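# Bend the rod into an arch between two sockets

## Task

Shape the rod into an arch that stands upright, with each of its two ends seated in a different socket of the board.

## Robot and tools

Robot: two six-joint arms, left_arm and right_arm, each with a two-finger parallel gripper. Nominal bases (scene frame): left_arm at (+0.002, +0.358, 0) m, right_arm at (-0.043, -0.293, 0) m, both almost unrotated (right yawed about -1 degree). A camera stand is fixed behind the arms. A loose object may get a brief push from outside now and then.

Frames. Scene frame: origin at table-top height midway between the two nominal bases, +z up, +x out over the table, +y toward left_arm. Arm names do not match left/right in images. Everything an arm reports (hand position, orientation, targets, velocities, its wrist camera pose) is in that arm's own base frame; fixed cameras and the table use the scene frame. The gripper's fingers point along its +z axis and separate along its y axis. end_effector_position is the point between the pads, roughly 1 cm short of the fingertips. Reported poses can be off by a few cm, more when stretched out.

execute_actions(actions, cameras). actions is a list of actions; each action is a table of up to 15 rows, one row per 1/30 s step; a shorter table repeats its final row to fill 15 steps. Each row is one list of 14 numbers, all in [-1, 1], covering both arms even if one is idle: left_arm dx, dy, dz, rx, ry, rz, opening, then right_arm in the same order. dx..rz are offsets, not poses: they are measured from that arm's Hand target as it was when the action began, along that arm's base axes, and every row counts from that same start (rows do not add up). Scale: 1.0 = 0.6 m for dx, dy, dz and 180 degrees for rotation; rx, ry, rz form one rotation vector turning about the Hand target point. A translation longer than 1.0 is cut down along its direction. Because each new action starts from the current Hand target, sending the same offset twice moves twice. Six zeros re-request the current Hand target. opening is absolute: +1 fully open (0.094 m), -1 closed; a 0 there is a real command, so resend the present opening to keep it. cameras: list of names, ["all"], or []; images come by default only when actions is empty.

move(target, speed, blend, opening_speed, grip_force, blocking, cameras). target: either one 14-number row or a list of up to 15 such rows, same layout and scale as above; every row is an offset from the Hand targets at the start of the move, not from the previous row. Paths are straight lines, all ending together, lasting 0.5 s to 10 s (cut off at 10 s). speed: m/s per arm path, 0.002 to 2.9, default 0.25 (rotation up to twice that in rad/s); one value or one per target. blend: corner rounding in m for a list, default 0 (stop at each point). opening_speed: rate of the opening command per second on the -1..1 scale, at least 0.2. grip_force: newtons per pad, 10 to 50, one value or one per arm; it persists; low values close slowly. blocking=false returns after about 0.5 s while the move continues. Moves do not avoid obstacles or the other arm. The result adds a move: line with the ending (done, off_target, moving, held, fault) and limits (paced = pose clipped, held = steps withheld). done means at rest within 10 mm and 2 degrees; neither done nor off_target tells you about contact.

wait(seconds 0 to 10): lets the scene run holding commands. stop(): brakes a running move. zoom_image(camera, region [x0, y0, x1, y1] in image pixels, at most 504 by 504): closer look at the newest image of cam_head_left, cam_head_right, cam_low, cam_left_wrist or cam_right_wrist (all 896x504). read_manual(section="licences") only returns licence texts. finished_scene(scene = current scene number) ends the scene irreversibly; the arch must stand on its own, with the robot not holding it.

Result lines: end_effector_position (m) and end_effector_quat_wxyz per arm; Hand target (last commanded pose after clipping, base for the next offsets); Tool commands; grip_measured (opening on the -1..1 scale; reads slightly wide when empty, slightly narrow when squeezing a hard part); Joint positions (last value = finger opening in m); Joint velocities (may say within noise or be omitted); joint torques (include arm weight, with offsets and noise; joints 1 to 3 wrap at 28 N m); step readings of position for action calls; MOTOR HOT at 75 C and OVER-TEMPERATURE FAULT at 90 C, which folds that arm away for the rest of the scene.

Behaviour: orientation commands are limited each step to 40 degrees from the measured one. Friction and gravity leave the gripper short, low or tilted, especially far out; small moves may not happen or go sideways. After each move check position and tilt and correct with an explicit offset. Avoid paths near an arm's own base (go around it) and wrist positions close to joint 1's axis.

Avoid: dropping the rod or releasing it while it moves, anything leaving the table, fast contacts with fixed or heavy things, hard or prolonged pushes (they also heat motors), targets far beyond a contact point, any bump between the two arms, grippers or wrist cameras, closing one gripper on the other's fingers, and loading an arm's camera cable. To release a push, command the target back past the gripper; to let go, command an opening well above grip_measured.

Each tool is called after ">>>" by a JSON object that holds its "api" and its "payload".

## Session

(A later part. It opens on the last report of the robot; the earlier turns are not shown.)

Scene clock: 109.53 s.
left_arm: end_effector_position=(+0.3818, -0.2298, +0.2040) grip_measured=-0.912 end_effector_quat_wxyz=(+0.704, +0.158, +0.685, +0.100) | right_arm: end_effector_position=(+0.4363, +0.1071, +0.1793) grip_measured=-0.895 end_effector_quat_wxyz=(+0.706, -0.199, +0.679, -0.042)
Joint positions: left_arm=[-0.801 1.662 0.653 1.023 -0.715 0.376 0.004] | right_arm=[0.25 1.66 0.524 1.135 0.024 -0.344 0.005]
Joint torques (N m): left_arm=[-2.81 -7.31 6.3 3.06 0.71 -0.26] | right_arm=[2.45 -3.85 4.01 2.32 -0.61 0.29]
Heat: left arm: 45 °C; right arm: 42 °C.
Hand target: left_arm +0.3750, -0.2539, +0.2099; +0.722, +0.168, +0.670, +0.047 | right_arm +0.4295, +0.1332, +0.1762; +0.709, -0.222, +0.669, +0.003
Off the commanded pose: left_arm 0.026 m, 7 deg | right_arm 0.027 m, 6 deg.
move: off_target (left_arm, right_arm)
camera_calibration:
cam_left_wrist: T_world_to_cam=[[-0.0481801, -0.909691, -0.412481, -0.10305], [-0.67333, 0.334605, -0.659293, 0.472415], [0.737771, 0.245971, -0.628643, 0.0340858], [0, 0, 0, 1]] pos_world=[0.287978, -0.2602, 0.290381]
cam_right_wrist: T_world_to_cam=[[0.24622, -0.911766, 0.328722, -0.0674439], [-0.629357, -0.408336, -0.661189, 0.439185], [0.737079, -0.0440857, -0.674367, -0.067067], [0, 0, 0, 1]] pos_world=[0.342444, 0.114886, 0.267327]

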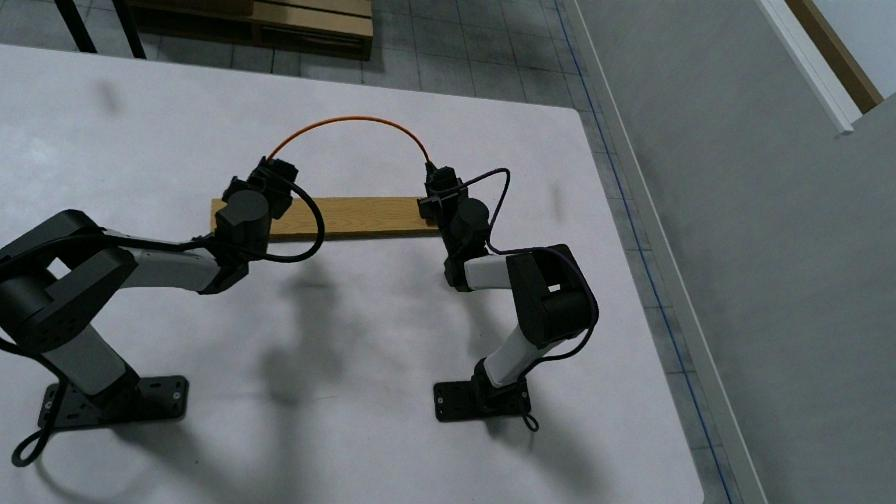

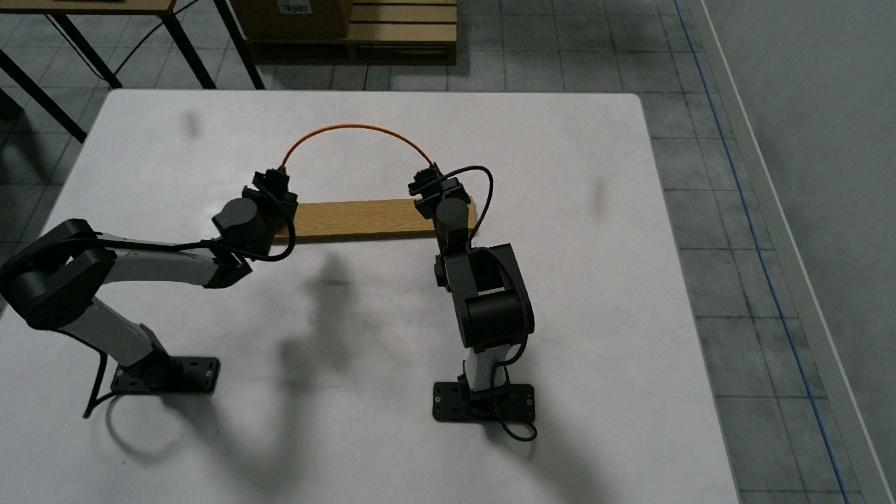

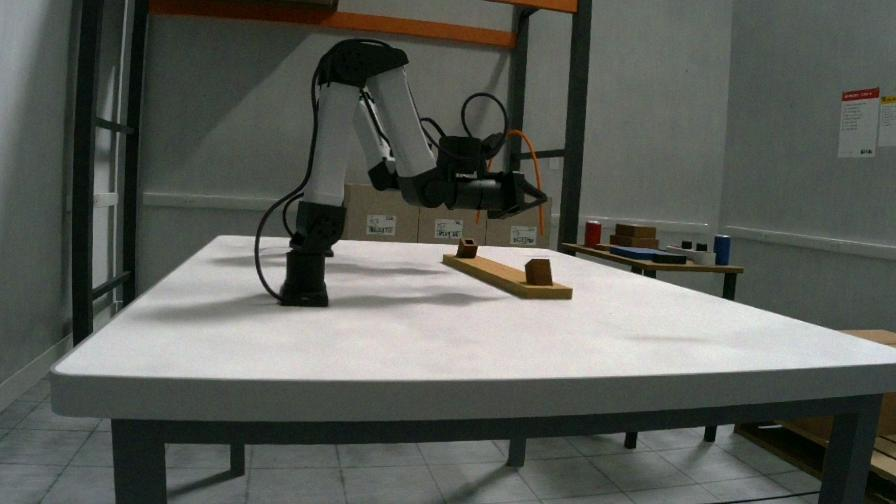

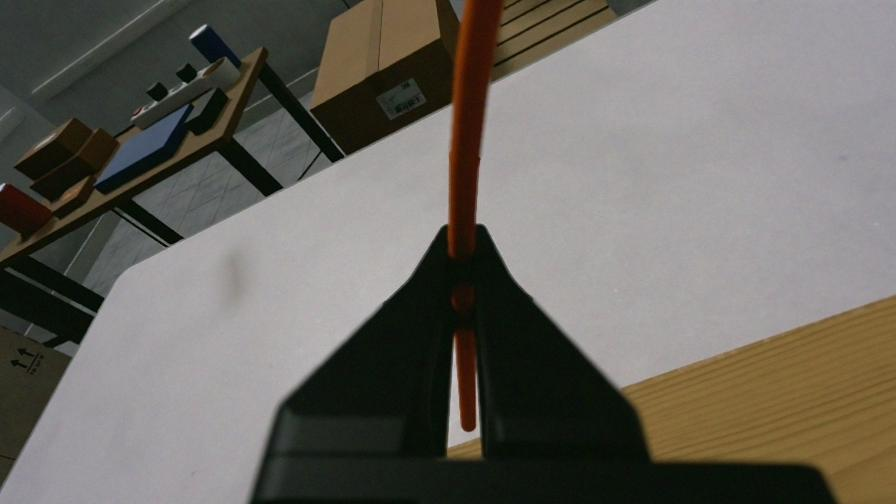

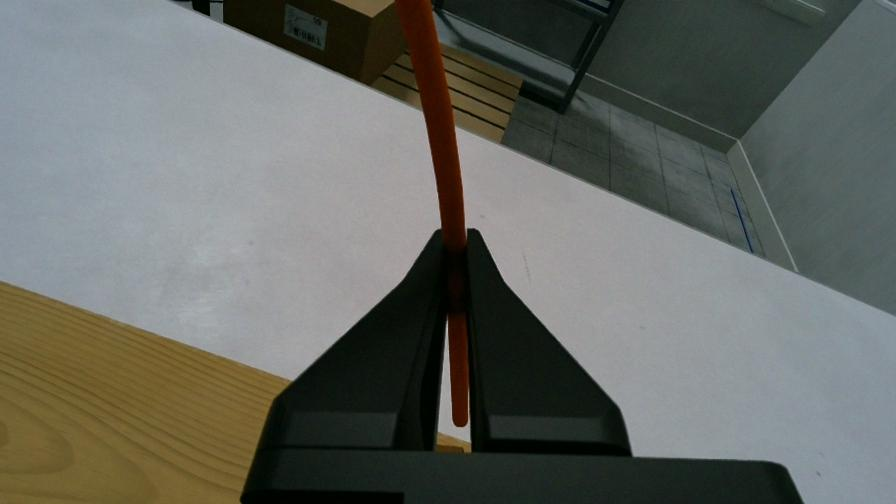

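>>> {"api": "move", "payload": {"target": [-0.016,0.02,-0.035,0.0166,0.013,0,-1,0.002,-0.013,-0.05,-0.0166,0.012,0,-1], "speed": 0.05, "cameras": ["cam_low","cam_left_wrist","cam_right_wrist"]}}

>>> {"api": "zoom_image", "payload": {"camera": "cam_low", "region": [440, 150, 590, 310]}}

>>> {"api": "zoom_image", "payload": {"camera": "cam_left_wrist", "region": [400, 300, 540, 460]}}

>>> {"api": "zoom_image", "payload": {"camera": "cam_right_wrist", "region": [390, 300, 530, 460]}}

Scene clock: 123.40 s.
left_arm: end_effector_position=(+0.3721, -0.2196, +0.1755) grip_measured=-0.912 end_effector_quat_wxyz=(+0.681, +0.179, +0.701, +0.114) | right_arm: end_effector_position=(+0.4361, +0.1048, +0.1477) grip_measured=-0.895 end_effector_quat_wxyz=(+0.685, -0.215, +0.695, -0.052)
Joint positions: left_arm=[-0.801 1.662 0.578 1.023 -0.716 0.376 0.004] | right_arm=[0.243 1.739 0.501 1.18 0.019 -0.375 0.005]
Joint torques (N m): left_arm=[-2.45 -9.36 6.09 3 0.72 -0.19] | right_arm=[0.85 -4.18 3.73 2.36 -0.79 0.18]
Heat: left arm: 46 °C; right arm: 44 °C.
Hand target: left_arm +0.3654, -0.2418, +0.1888; +0.703, +0.188, +0.683, +0.062 | right_arm +0.4307, +0.1253, +0.1462; +0.690, -0.240, +0.682, -0.010
Off the commanded pose: left_arm 0.027 m, 7 deg | right_arm 0.021 m, 6 deg.
move: off_target (left_arm, right_arm)
camera_calibration:
cam_left_wrist: T_world_to_cam=[[-0.0705394, -0.886351, -0.457609, -0.0846755], [-0.706385, 0.368294, -0.604467, 0.453722], [0.704304, 0.280609, -0.652084, 0.0450782], [0, 0, 0, 1]] pos_world=[0.28278, -0.254804, 0.264906]
cam_right_wrist: T_world_to_cam=[[0.261652, -0.897051, 0.356143, -0.0714395], [-0.660253, -0.435509, -0.611881, 0.42623], [0.703992, -0.0750452, -0.706232, -0.0659553], [0, 0, 0, 1]] pos_world=[0.346544, 0.116593, 0.239665]
Images, in order (width x height): cam_low 896x504, cam_left_wrist 896x504, cam_right_wrist 896x504.

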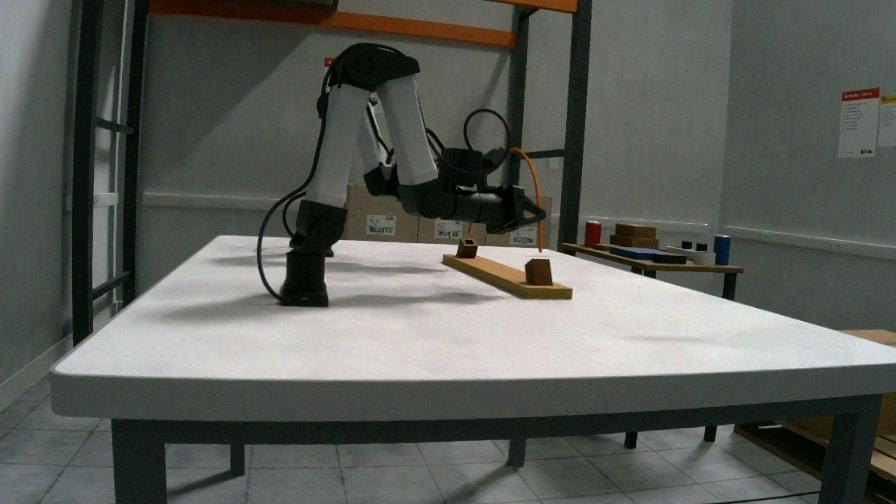

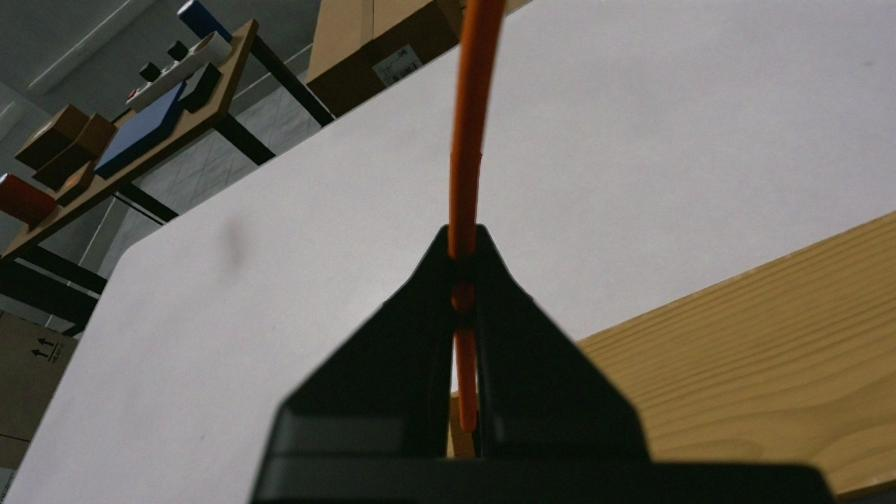

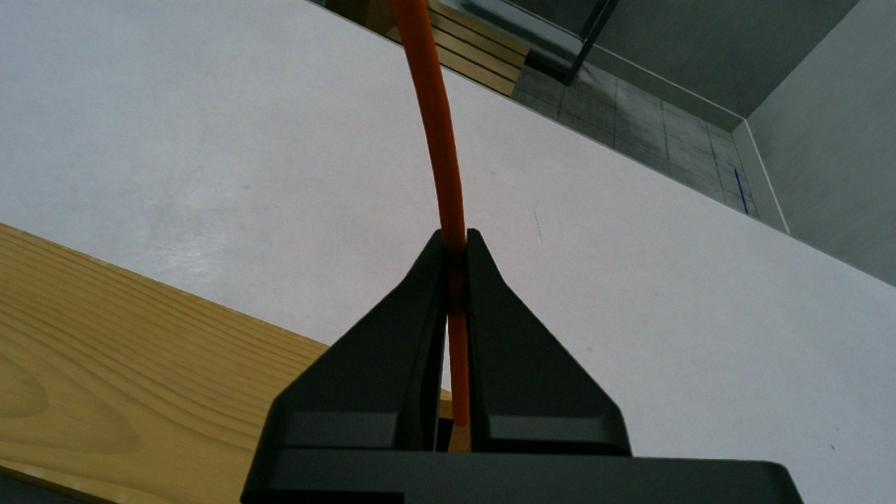

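Scaled by 3.150 from the camera's 896x504 image, which has a finer 1280x720 frame.

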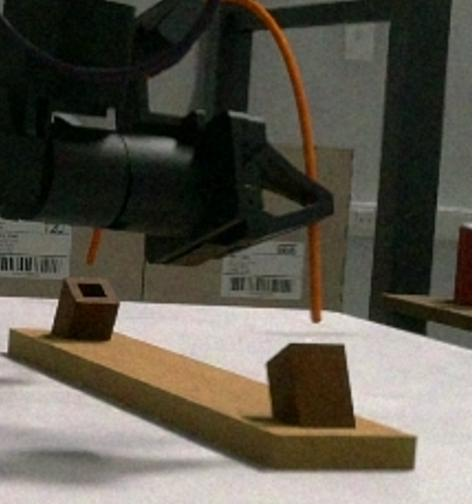

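Scaled by 3.150 from the camera's 896x504 image, which has a finer 1280x720 frame.

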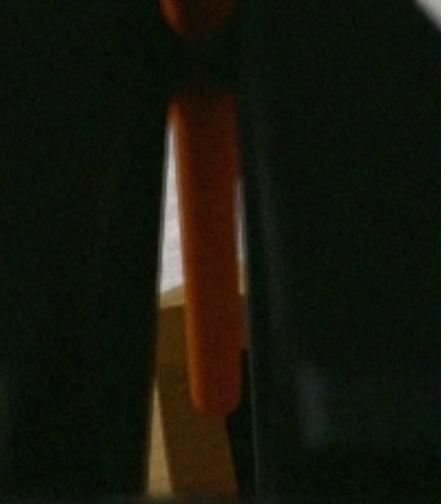

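Scaled by 3.150 from the camera's 896x504 image, which has a finer 1280x720 frame.

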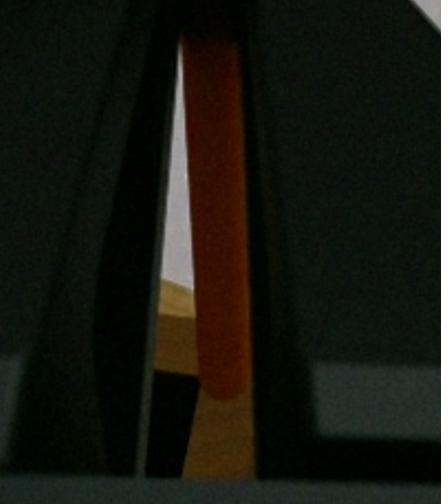

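>>> {"api": "move", "payload": {"target": [0.003,-0.008,-0.022,0,0,0,-1,0,0.010,-0.022,0,0,0,-1], "speed": 0.04, "cameras": ["cam_low","cam_left_wrist","cam_right_wrist"]}}

>>> {"api": "zoom_image", "payload": {"camera": "cam_low", "region": [440, 150, 590, 310]}}

>>> {"api": "zoom_image", "payload": {"camera": "cam_left_wrist", "region": [400, 300, 540, 460]}}

>>> {"api": "zoom_image", "payload": {"camera": "cam_right_wrist", "region": [390, 300, 530, 460]}}

Scene clock: 141.53 s.
left_arm: end_effector_position=(+0.3732, -0.2234, +0.1677) grip_measured=-0.912 end_effector_quat_wxyz=(+0.682, +0.180, +0.700, +0.112) | right_arm: end_effector_position=(+0.4377, +0.1052, +0.1340) grip_measured=-0.895 end_effector_quat_wxyz=(+0.684, -0.215, +0.695, -0.052)
Joint positions: left_arm=[-0.805 1.705 0.578 1.068 -0.716 0.376 0.004] | right_arm=[0.243 1.808 0.495 1.253 0.019 -0.375 0.005]
Joint torques (N m): left_arm=[-2.67 -7.42 5.87 3.2 0.67 -0.21] | right_arm=[2.41 -4.36 3.41 2.32 -0.62 0.22]
Heat: left arm: 47 °C; right arm: 46 °C.
Hand target: left_arm +0.3672, -0.2467, +0.1758; +0.703, +0.188, +0.683, +0.061 | right_arm +0.4307, +0.1313, +0.1328; +0.690, -0.240, +0.683, -0.010
Off the commanded pose: left_arm 0.025 m, 7 deg | right_arm 0.027 m, 6 deg.
move: off_target (left_arm, right_arm)
camera_calibration:
cam_left_wrist: T_world_to_cam=[[-0.07316, -0.886799, -0.456329, -0.0908486], [-0.704012, 0.37001, -0.606184, 0.451001], [0.70641, 0.276912, -0.651387, 0.038496], [0, 0, 0, 1]] pos_world=[0.28367, -0.258099, 0.257008]
cam_right_wrist: T_world_to_cam=[[0.262185, -0.89677, 0.35646, -0.0669442], [-0.661076, -0.436001, -0.61064, 0.419436], [0.70302, -0.0755465, -0.707146, -0.0761144], [0, 0, 0, 1]] pos_world=[0.348341, 0.117091, 0.226164]
Images, in order (width x height): cam_low 896x504, cam_left_wrist 896x504, cam_right_wrist 896x504.

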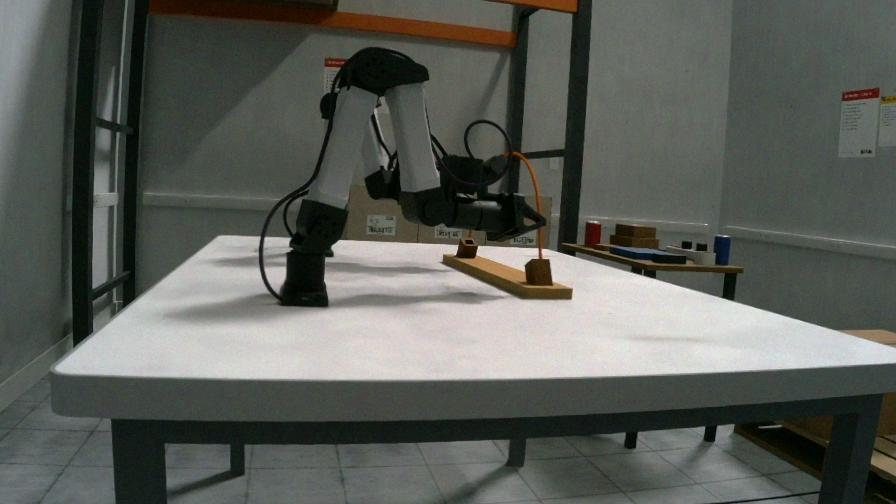

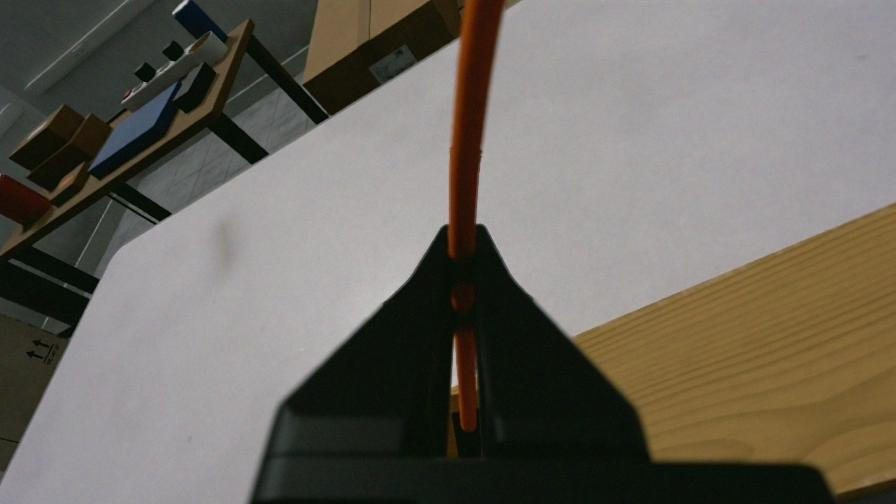

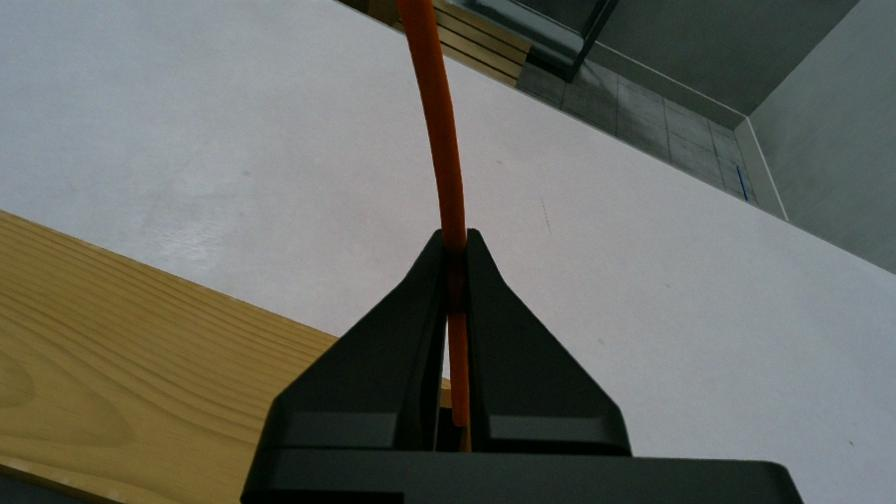

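Scaled by 3.150 from the camera's 896x504 image, which has a finer 1280x720 frame.

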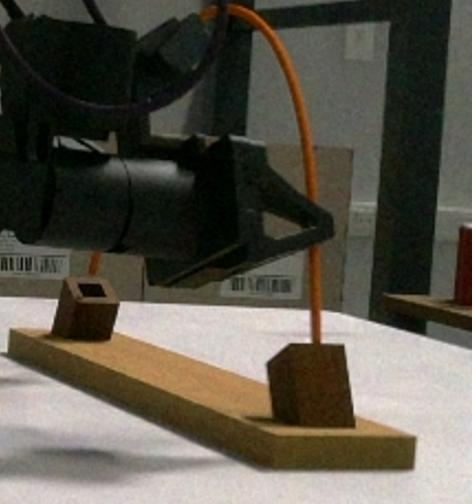

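Scaled by 3.150 from the camera's 896x504 image, which has a finer 1280x720 frame.

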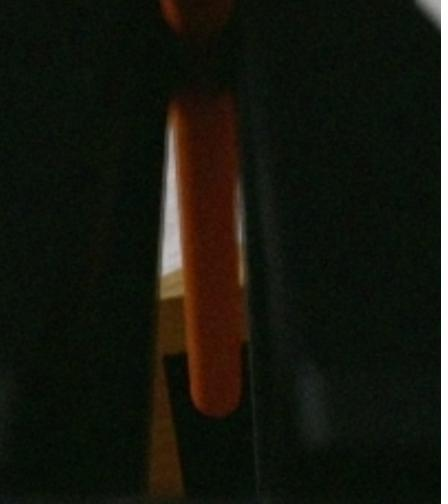

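Scaled by 3.150 from the camera's 896x504 image, which has a finer 1280x720 frame.

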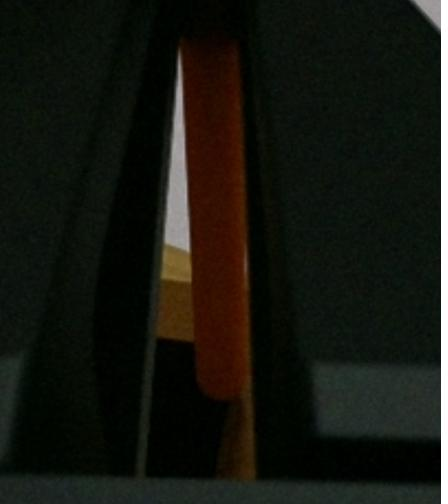

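>>> {"api": "move", "payload": {"target": [0.006,0,-0.034,0,0,0,-1,0.006,0.006,-0.03,0,0,0,-1], "speed": 0.04, "cameras": ["cam_low","cam_left_wrist","cam_right_wrist"]}}

>>> {"api": "zoom_image", "payload": {"camera": "cam_low", "region": [440, 150, 590, 310]}}

>>> {"api": "zoom_image", "payload": {"camera": "cam_left_wrist", "region": [400, 300, 540, 460]}}

>>> {"api": "zoom_image", "payload": {"camera": "cam_right_wrist", "region": [390, 300, 530, 460]}}

Scene clock: 145.87 s.
left_arm: end_effector_position=(+0.3746, -0.2247, +0.1469) grip_measured=-0.912 end_effector_quat_wxyz=(+0.682, +0.180, +0.700, +0.113) | right_arm: end_effector_position=(+0.4396, +0.1075, +0.1121) grip_measured=-0.895 end_effector_quat_wxyz=(+0.679, -0.216, +0.699, -0.053)
Joint positions: left_arm=[-0.805 1.798 0.563 1.176 -0.717 0.376 0.004] | right_arm=[0.25 1.909 0.495 1.342 0.028 -0.375 0.005]
Joint torques (N m): left_arm=[-1.88 -7.75 5.61 3.16 0.75 -0.2] | right_arm=[2.56 -4.63 3.62 2.41 -0.62 0.21]
Heat: left arm: 48 °C; right arm: 46 °C.
Hand target: left_arm +0.3708, -0.2467, +0.1553; +0.703, +0.188, +0.683, +0.062 | right_arm +0.4343, +0.1350, +0.1150; +0.690, -0.240, +0.682, -0.010
Off the commanded pose: left_arm 0.024 m, 7 deg | right_arm 0.028 m, 6 deg.
move: off_target (left_arm, right_arm)
camera_calibration:
cam_left_wrist: T_world_to_cam=[[-0.0728512, -0.88645, -0.457055, -0.101262], [-0.70475, 0.370022, -0.605319, 0.439967], [0.705705, 0.278011, -0.651682, 0.0249642], [0, 0, 0, 1]] pos_world=[0.285073, -0.259501, 0.236307]
cam_right_wrist: T_world_to_cam=[[0.265307, -0.89583, 0.356511, -0.0590137], [-0.669294, -0.437274, -0.600697, 0.410915], [0.694016, -0.0792416, -0.715586, -0.0875127], [0, 0, 0, 1]] pos_world=[0.351415, 0.119882, 0.205252]
Images, in order (width x height): cam_low 896x504, cam_left_wrist 896x504, cam_right_wrist 896x504.

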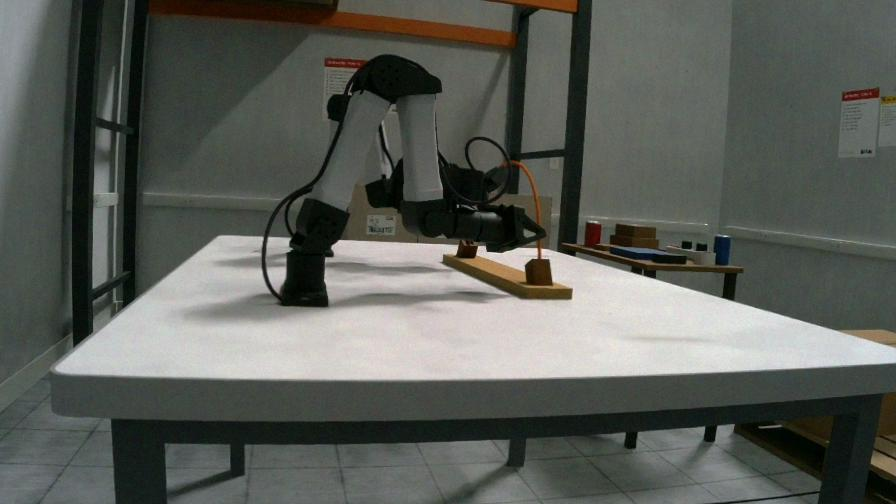

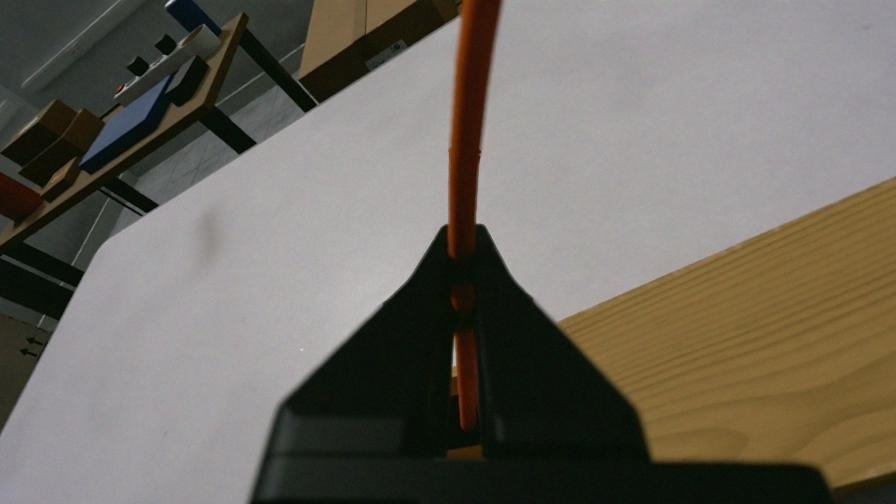

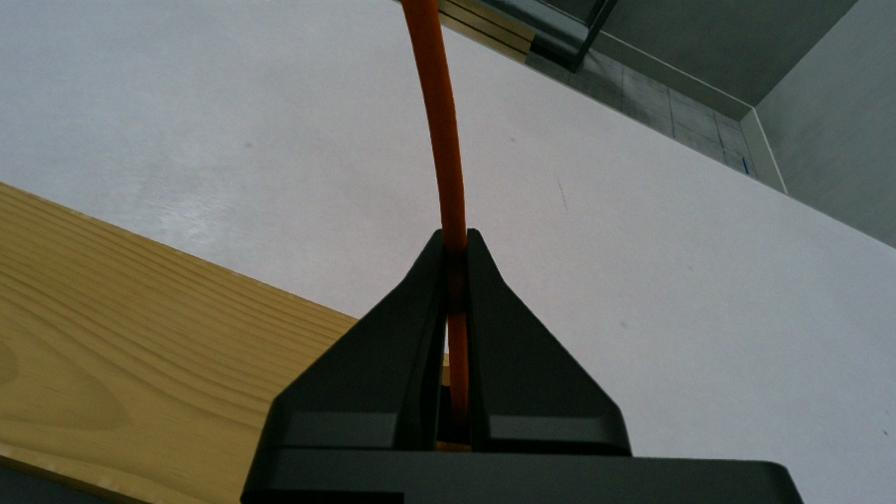

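Scaled by 3.150 from the camera's 896x504 image, which has a finer 1280x720 frame.

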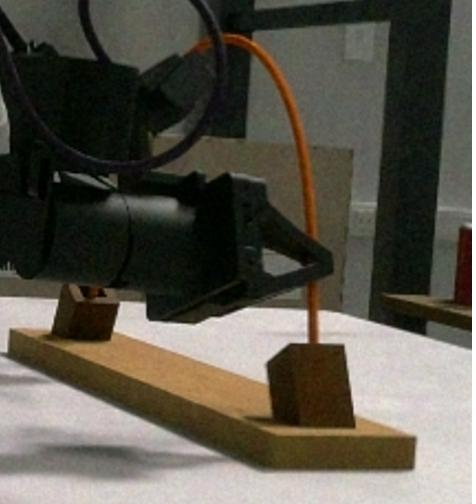

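Scaled by 3.150 from the camera's 896x504 image, which has a finer 1280x720 frame.

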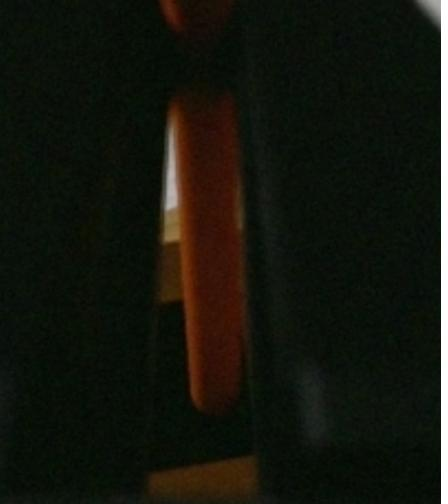

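Scaled by 3.150 from the camera's 896x504 image, which has a finer 1280x720 frame.

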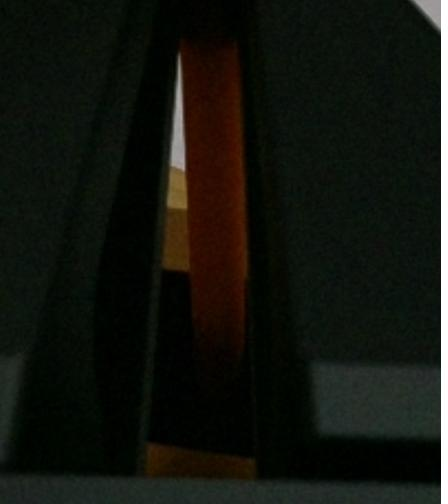

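>>> {"api": "move", "payload": {"target": [0,0.012,-0.03,0,0,0,-1,0.0,-0.012,-0.022,0,0,0,-1], "speed": 0.04, "cameras": ["cam_low","cam_left_wrist","cam_right_wrist"]}}

Scene clock: 148.50 s.
left_arm: end_effector_position=(+0.3724, -0.2181, +0.1269) grip_measured=-0.912 end_effector_quat_wxyz=(+0.678, +0.180, +0.703, +0.117) | right_arm: end_effector_position=(+0.4404, +0.1066, +0.0987) grip_measured=-0.895 end_effector_quat_wxyz=(+0.677, -0.216, +0.701, -0.053)
Joint positions: left_arm=[-0.798 1.866 0.527 1.267 -0.717 0.376 0.004] | right_arm=[0.248 1.975 0.495 1.402 0.027 -0.375 0.005]
Joint torques (N m): left_arm=[-1.06 -7.95 5.14 3.28 0.9 -0.2] | right_arm=[0.91 -4.78 2.65 2.56 -0.82 0.2]
Heat: left arm: 48 °C; right arm: 47 °C.
Hand target: left_arm +0.3708, -0.2395, +0.1372; +0.703, +0.188, +0.683, +0.062 | right_arm +0.4343, +0.1278, +0.1017; +0.690, -0.240, +0.682, -0.010
Off the commanded pose: left_arm 0.024 m, 7 deg | right_arm 0.022 m, 6 deg.
move: off_target (left_arm, right_arm)
camera_calibration:
cam_left_wrist: T_world_to_cam=[[-0.0700148, -0.883211, -0.46372, -0.104256], [-0.712221, 0.369742, -0.596684, 0.425533], [0.698455, 0.288494, -0.654929, 0.0169966], [0, 0, 0, 1]] pos_world=[0.283902, -0.254321, 0.216695]
cam_right_wrist: T_world_to_cam=[[0.26559, -0.89586, 0.356227, -0.0553114], [-0.672861, -0.436867, -0.596996, 0.404194], [0.690449, -0.0811352, -0.718817, -0.0955156], [0, 0, 0, 1]] pos_world=[0.352605, 0.119278, 0.192348]
Images, in order (width x height): cam_low 896x504, cam_left_wrist 896x504, cam_right_wrist 896x504.

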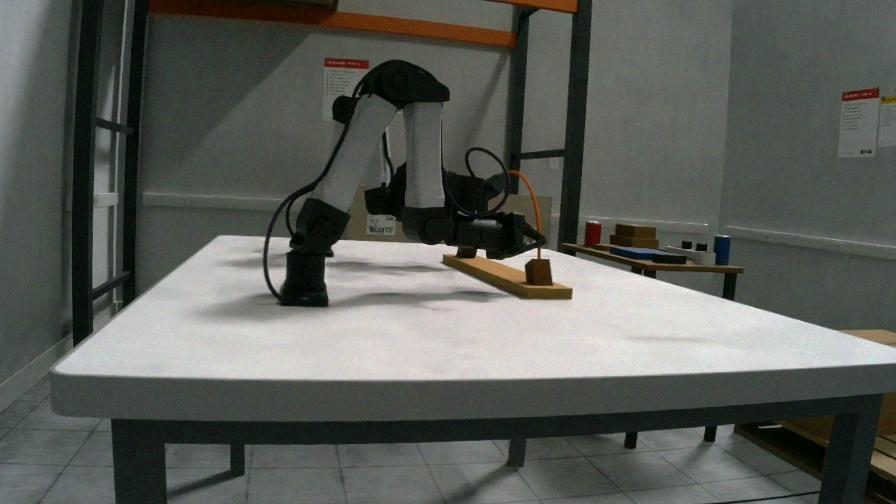

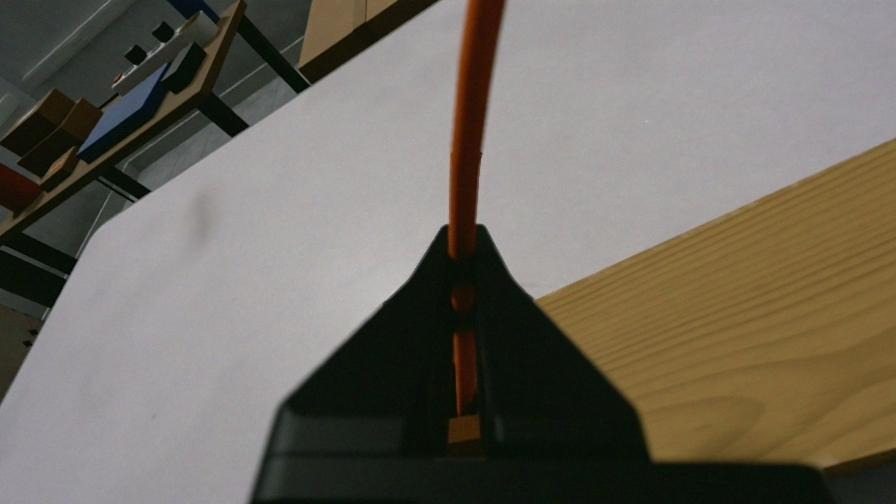

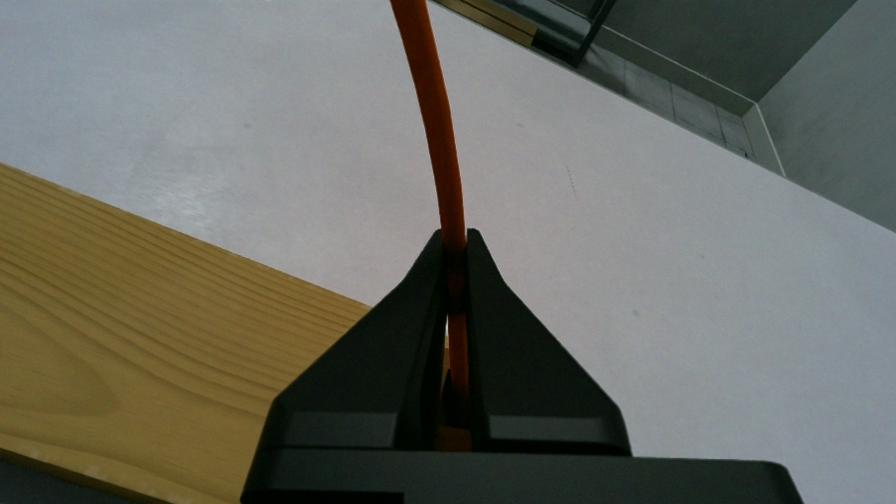

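>>> {"api": "move", "payload": {"target": [0.003,0.038,-0.008,0.0225,0.0129,0.0316,-1,0.006,-0.038,-0.014,-0.0099,0.0073,-0.0323,-1], "speed": 0.03}}

>>> {"api": "move", "payload": {"target": [0.002,0.02,-0.008,0,0,0.01,-1,0.002,-0.02,-0.008,0,0,-0.01,-1], "speed": 0.03, "cameras": ["cam_low","cam_left_wrist","cam_right_wrist"]}}

>>> {"api": "zoom_image", "payload": {"camera": "cam_low", "region": [440, 150, 590, 310]}}

Scene clock: 160.73 s.
left_arm: end_effector_position=(+0.3734, -0.2126, +0.1244) grip_measured=-0.912 end_effector_quat_wxyz=(+0.672, +0.179, +0.706, +0.133) | right_arm: end_effector_position=(+0.4406, +0.1021, +0.0993) grip_measured=-0.895 end_effector_quat_wxyz=(+0.678, -0.216, +0.700, -0.064)
Joint positions: left_arm=[-0.794 1.866 0.527 1.254 -0.74 0.387 0.004] | right_arm=[0.241 1.975 0.492 1.41 0.035 -0.391 0.005]
Joint torques (N m): left_arm=[-0.01 -11.71 4.53 2.41 0.28 -0.08] | right_arm=[-0.06 -4.23 2.48 2.32 -0.12 0.18]
Heat: left arm: 49 °C; right arm: 47 °C.
Hand target: left_arm +0.3726, -0.2166, +0.1325; +0.678, +0.180, +0.703, +0.117 | right_arm +0.4379, +0.1050, +0.0933; +0.677, -0.216, +0.701, -0.053
Off the commanded pose: left_arm 0.009 m, 2 deg | right_arm 0.007 m, 1 deg.
move: done

Scene clock: 161.60 s.
left_arm: end_effector_position=(+0.3746, -0.2076, +0.1256) grip_measured=-0.912 end_effector_quat_wxyz=(+0.674, +0.173, +0.705, +0.136) | right_arm: end_effector_position=(+0.4410, +0.0960, +0.0998) grip_measured=-0.895 end_effector_quat_wxyz=(+0.685, -0.210, +0.694, -0.069)
Joint positions: left_arm=[-0.783 1.866 0.52 1.271 -0.74 0.39 0.004] | right_arm=[0.228 1.998 0.486 1.459 0.035 -0.392 0.005]
Joint torques (N m): left_arm=[0.69 -10.4 3.51 2.55 0.15 -0.11] | right_arm=[-0.87 -4.16 2.28 2.12 -0.05 0.19]
Heat: left arm: 49 °C; right arm: 47 °C.
Hand target: left_arm +0.3738, -0.2047, +0.1277; +0.676, +0.169, +0.706, +0.127 | right_arm +0.4391, +0.0929, +0.0884; +0.676, -0.205, +0.705, -0.064
Off the commanded pose: left_arm 0.004 m, 1 deg | right_arm 0.012 m, 2 deg.
move: off_target (right_arm)
camera_calibration:
cam_left_wrist: T_world_to_cam=[[-0.0380864, -0.877004, -0.478971, -0.104181], [-0.725666, 0.353801, -0.590113, 0.423362], [0.686992, 0.325098, -0.649887, 0.0228153], [0, 0, 0, 1]] pos_world=[0.287578, -0.24857, 0.214759]
cam_right_wrist: T_world_to_cam=[[0.230953, -0.898293, 0.373805, -0.0517034], [-0.668113, -0.425712, -0.610241, 0.398766], [0.707308, -0.108807, -0.698481, -0.1028], [0, 0, 0, 1]] pos_world=[0.351074, 0.112129, 0.190866]
Images, in order (width x height): cam_low 896x504, cam_left_wrist 896x504, cam_right_wrist 896x504.

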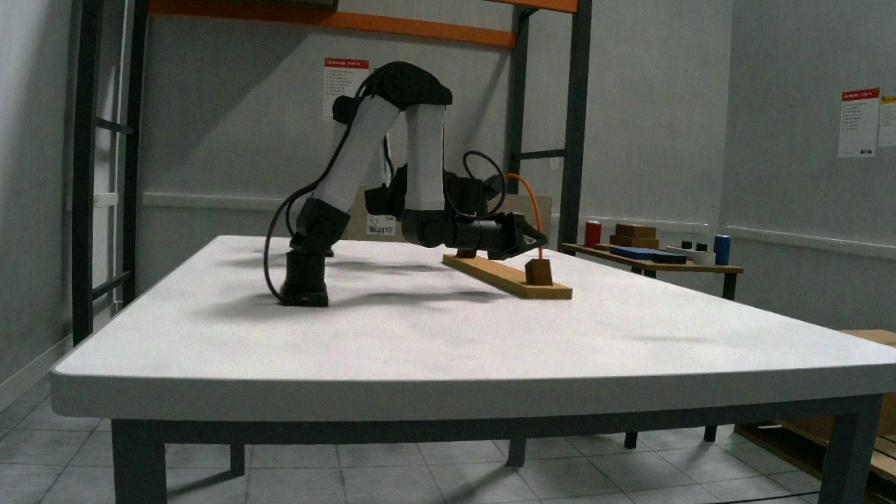

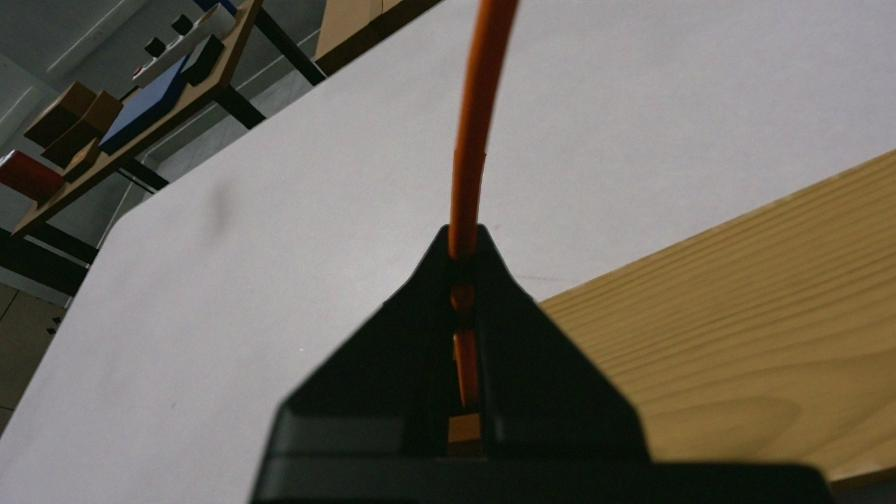

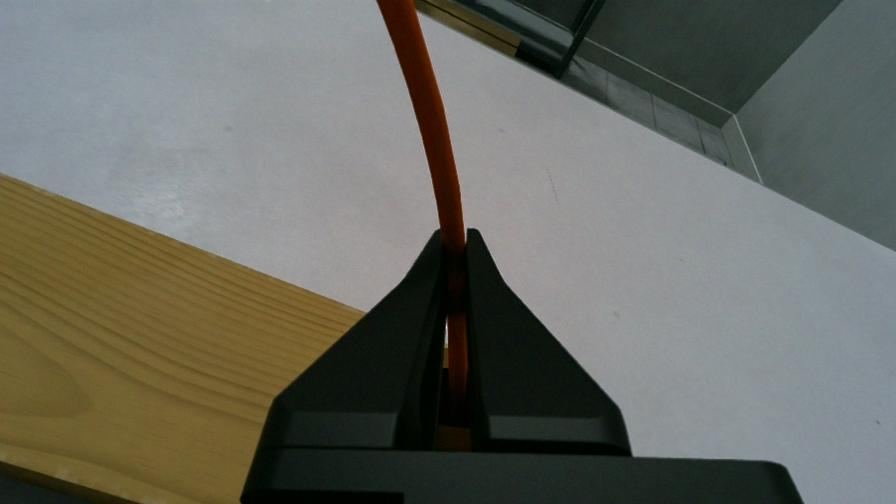

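Scaled by 3.150 from the camera's 896x504 image, which has a finer 1280x720 frame.

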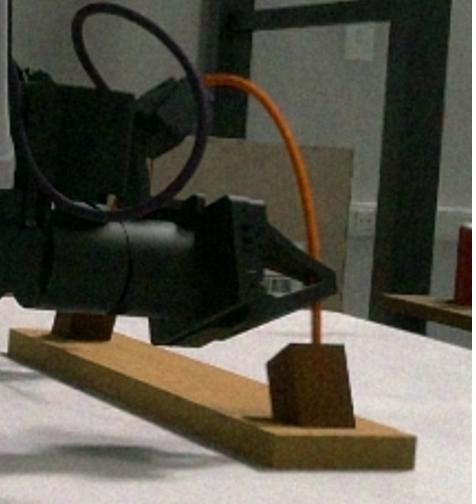

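>>> {"api": "move", "payload": {"target": [0,-0.003,0.0,0,0,0,-1,0,0.004,0.016,0,0,0,-1], "speed": 0.03}}

>>> {"api": "move", "payload": {"target": [0,0,0,0,0,0,-0.7,0,0,0,0,0,0,-0.7], "opening_speed": 0.2, "cameras": ["cam_low","cam_left_wrist","cam_right_wrist","cam_head_right"]}}

Scene clock: 164.23 s.
left_arm: end_effector_position=(+0.3746, -0.2076, +0.1257) grip_measured=-0.912 end_effector_quat_wxyz=(+0.674, +0.173, +0.705, +0.136) | right_arm: end_effector_position=(+0.4410, +0.0960, +0.0997) grip_measured=-0.895 end_effector_quat_wxyz=(+0.683, -0.210, +0.696, -0.069)
Joint positions: left_arm=[-0.783 1.866 0.52 1.271 -0.74 0.39 0.004] | right_arm=[0.228 1.992 0.486 1.449 0.035 -0.392 0.005]
Joint torques (N m): left_arm=[0.29 -10.11 3.92 2.53 0.11 -0.12] | right_arm=[-0.2 -7.61 2.48 1.69 0.03 0.21]
Heat: left arm: 49 °C; right arm: 47 °C.
Hand target: left_arm +0.3738, -0.2065, +0.1277; +0.676, +0.169, +0.705, +0.127 | right_arm +0.4391, +0.0953, +0.0980; +0.676, -0.205, +0.705, -0.064
Off the commanded pose: left_arm 0.002 m, 1 deg | right_arm 0.003 m, 2 deg.
move: done

Scene clock: 165.93 s.
left_arm: end_effector_position=(+0.3751, -0.2064, +0.1260) grip_measured=-0.702 end_effector_quat_wxyz=(+0.674, +0.171, +0.705, +0.137) | right_arm: end_effector_position=(+0.4406, +0.0955, +0.0932) grip_measured=-0.703 end_effector_quat_wxyz=(+0.673, -0.208, +0.707, -0.064)
Joint positions: left_arm=[-0.782 1.866 0.52 1.273 -0.743 0.39 0.014] | right_arm=[0.227 1.989 0.486 1.417 0.035 -0.378 0.014]
Joint torques (N m): left_arm=[0.09 -10.09 3.93 2.5 0.14 -0.12] | right_arm=[-0.14 -7.42 2.58 2.01 0.02 0.09]
Heat: left arm: 48 °C; right arm: 47 °C.
Hand target: left_arm +0.3738, -0.2065, +0.1277; +0.676, +0.169, +0.706, +0.127 | right_arm +0.4390, +0.0954, +0.0980; +0.676, -0.205, +0.705, -0.064
Off the commanded pose: left_arm 0.002 m, 1 deg | right_arm 0.005 m, 1 deg.
move: done
camera_calibration:
cam_left_wrist: T_world_to_cam=[[-0.0333521, -0.87741, -0.478581, -0.104865], [-0.726316, 0.350215, -0.591452, 0.423211], [0.686552, 0.327875, -0.648957, 0.0230176], [0, 0, 0, 1]] pos_world=[0.288084, -0.247771, 0.21506]
cam_right_wrist: T_world_to_cam=[[0.242223, -0.9012, 0.359398, -0.052836], [-0.689918, -0.420438, -0.589276, 0.401385], [0.68216, -0.105219, -0.723593, -0.0940811], [0, 0, 0, 1]] pos_world=[0.353899, 0.111242, 0.187439]
Images, in order (width x height): cam_head_right 896x504, cam_low 896x504, cam_left_wrist 896x504, cam_right_wrist 896x504.

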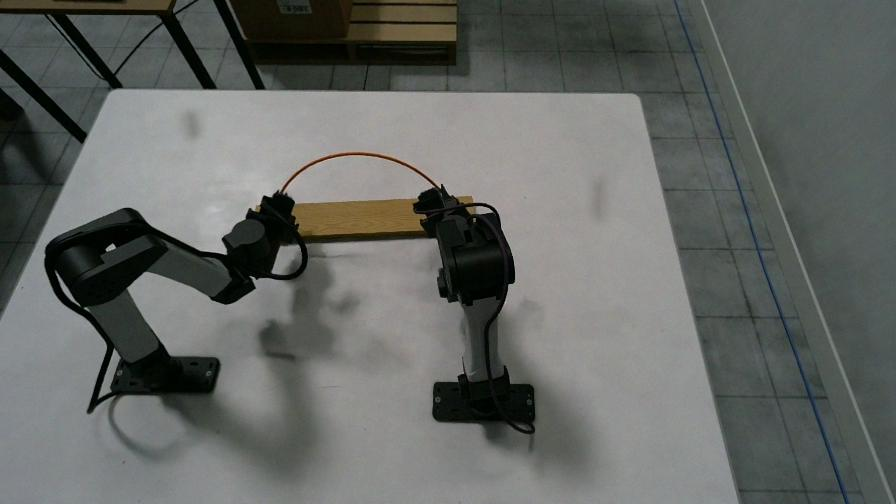

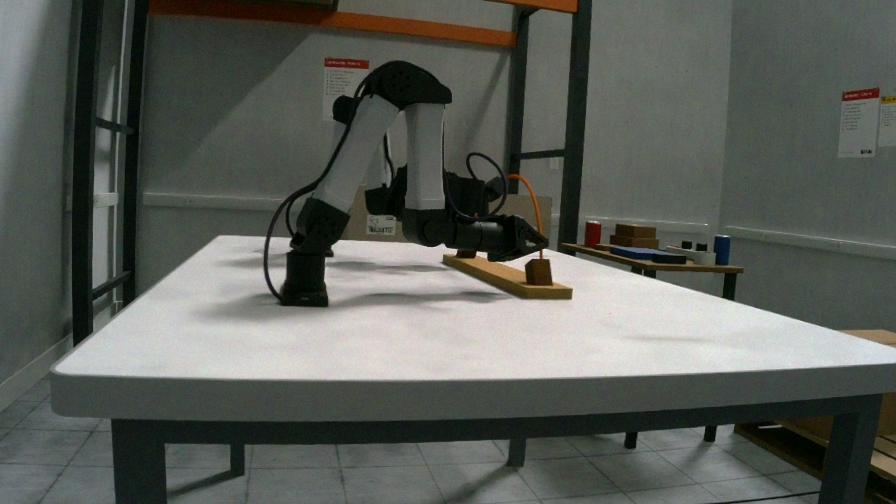

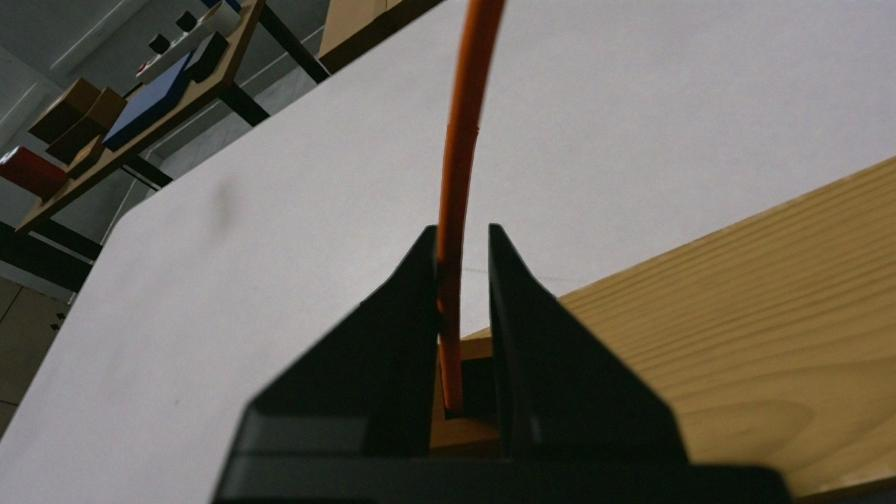

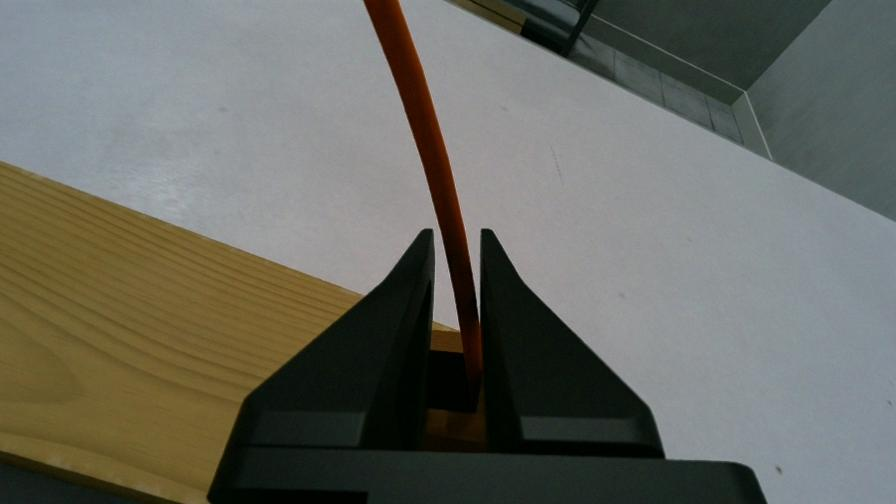

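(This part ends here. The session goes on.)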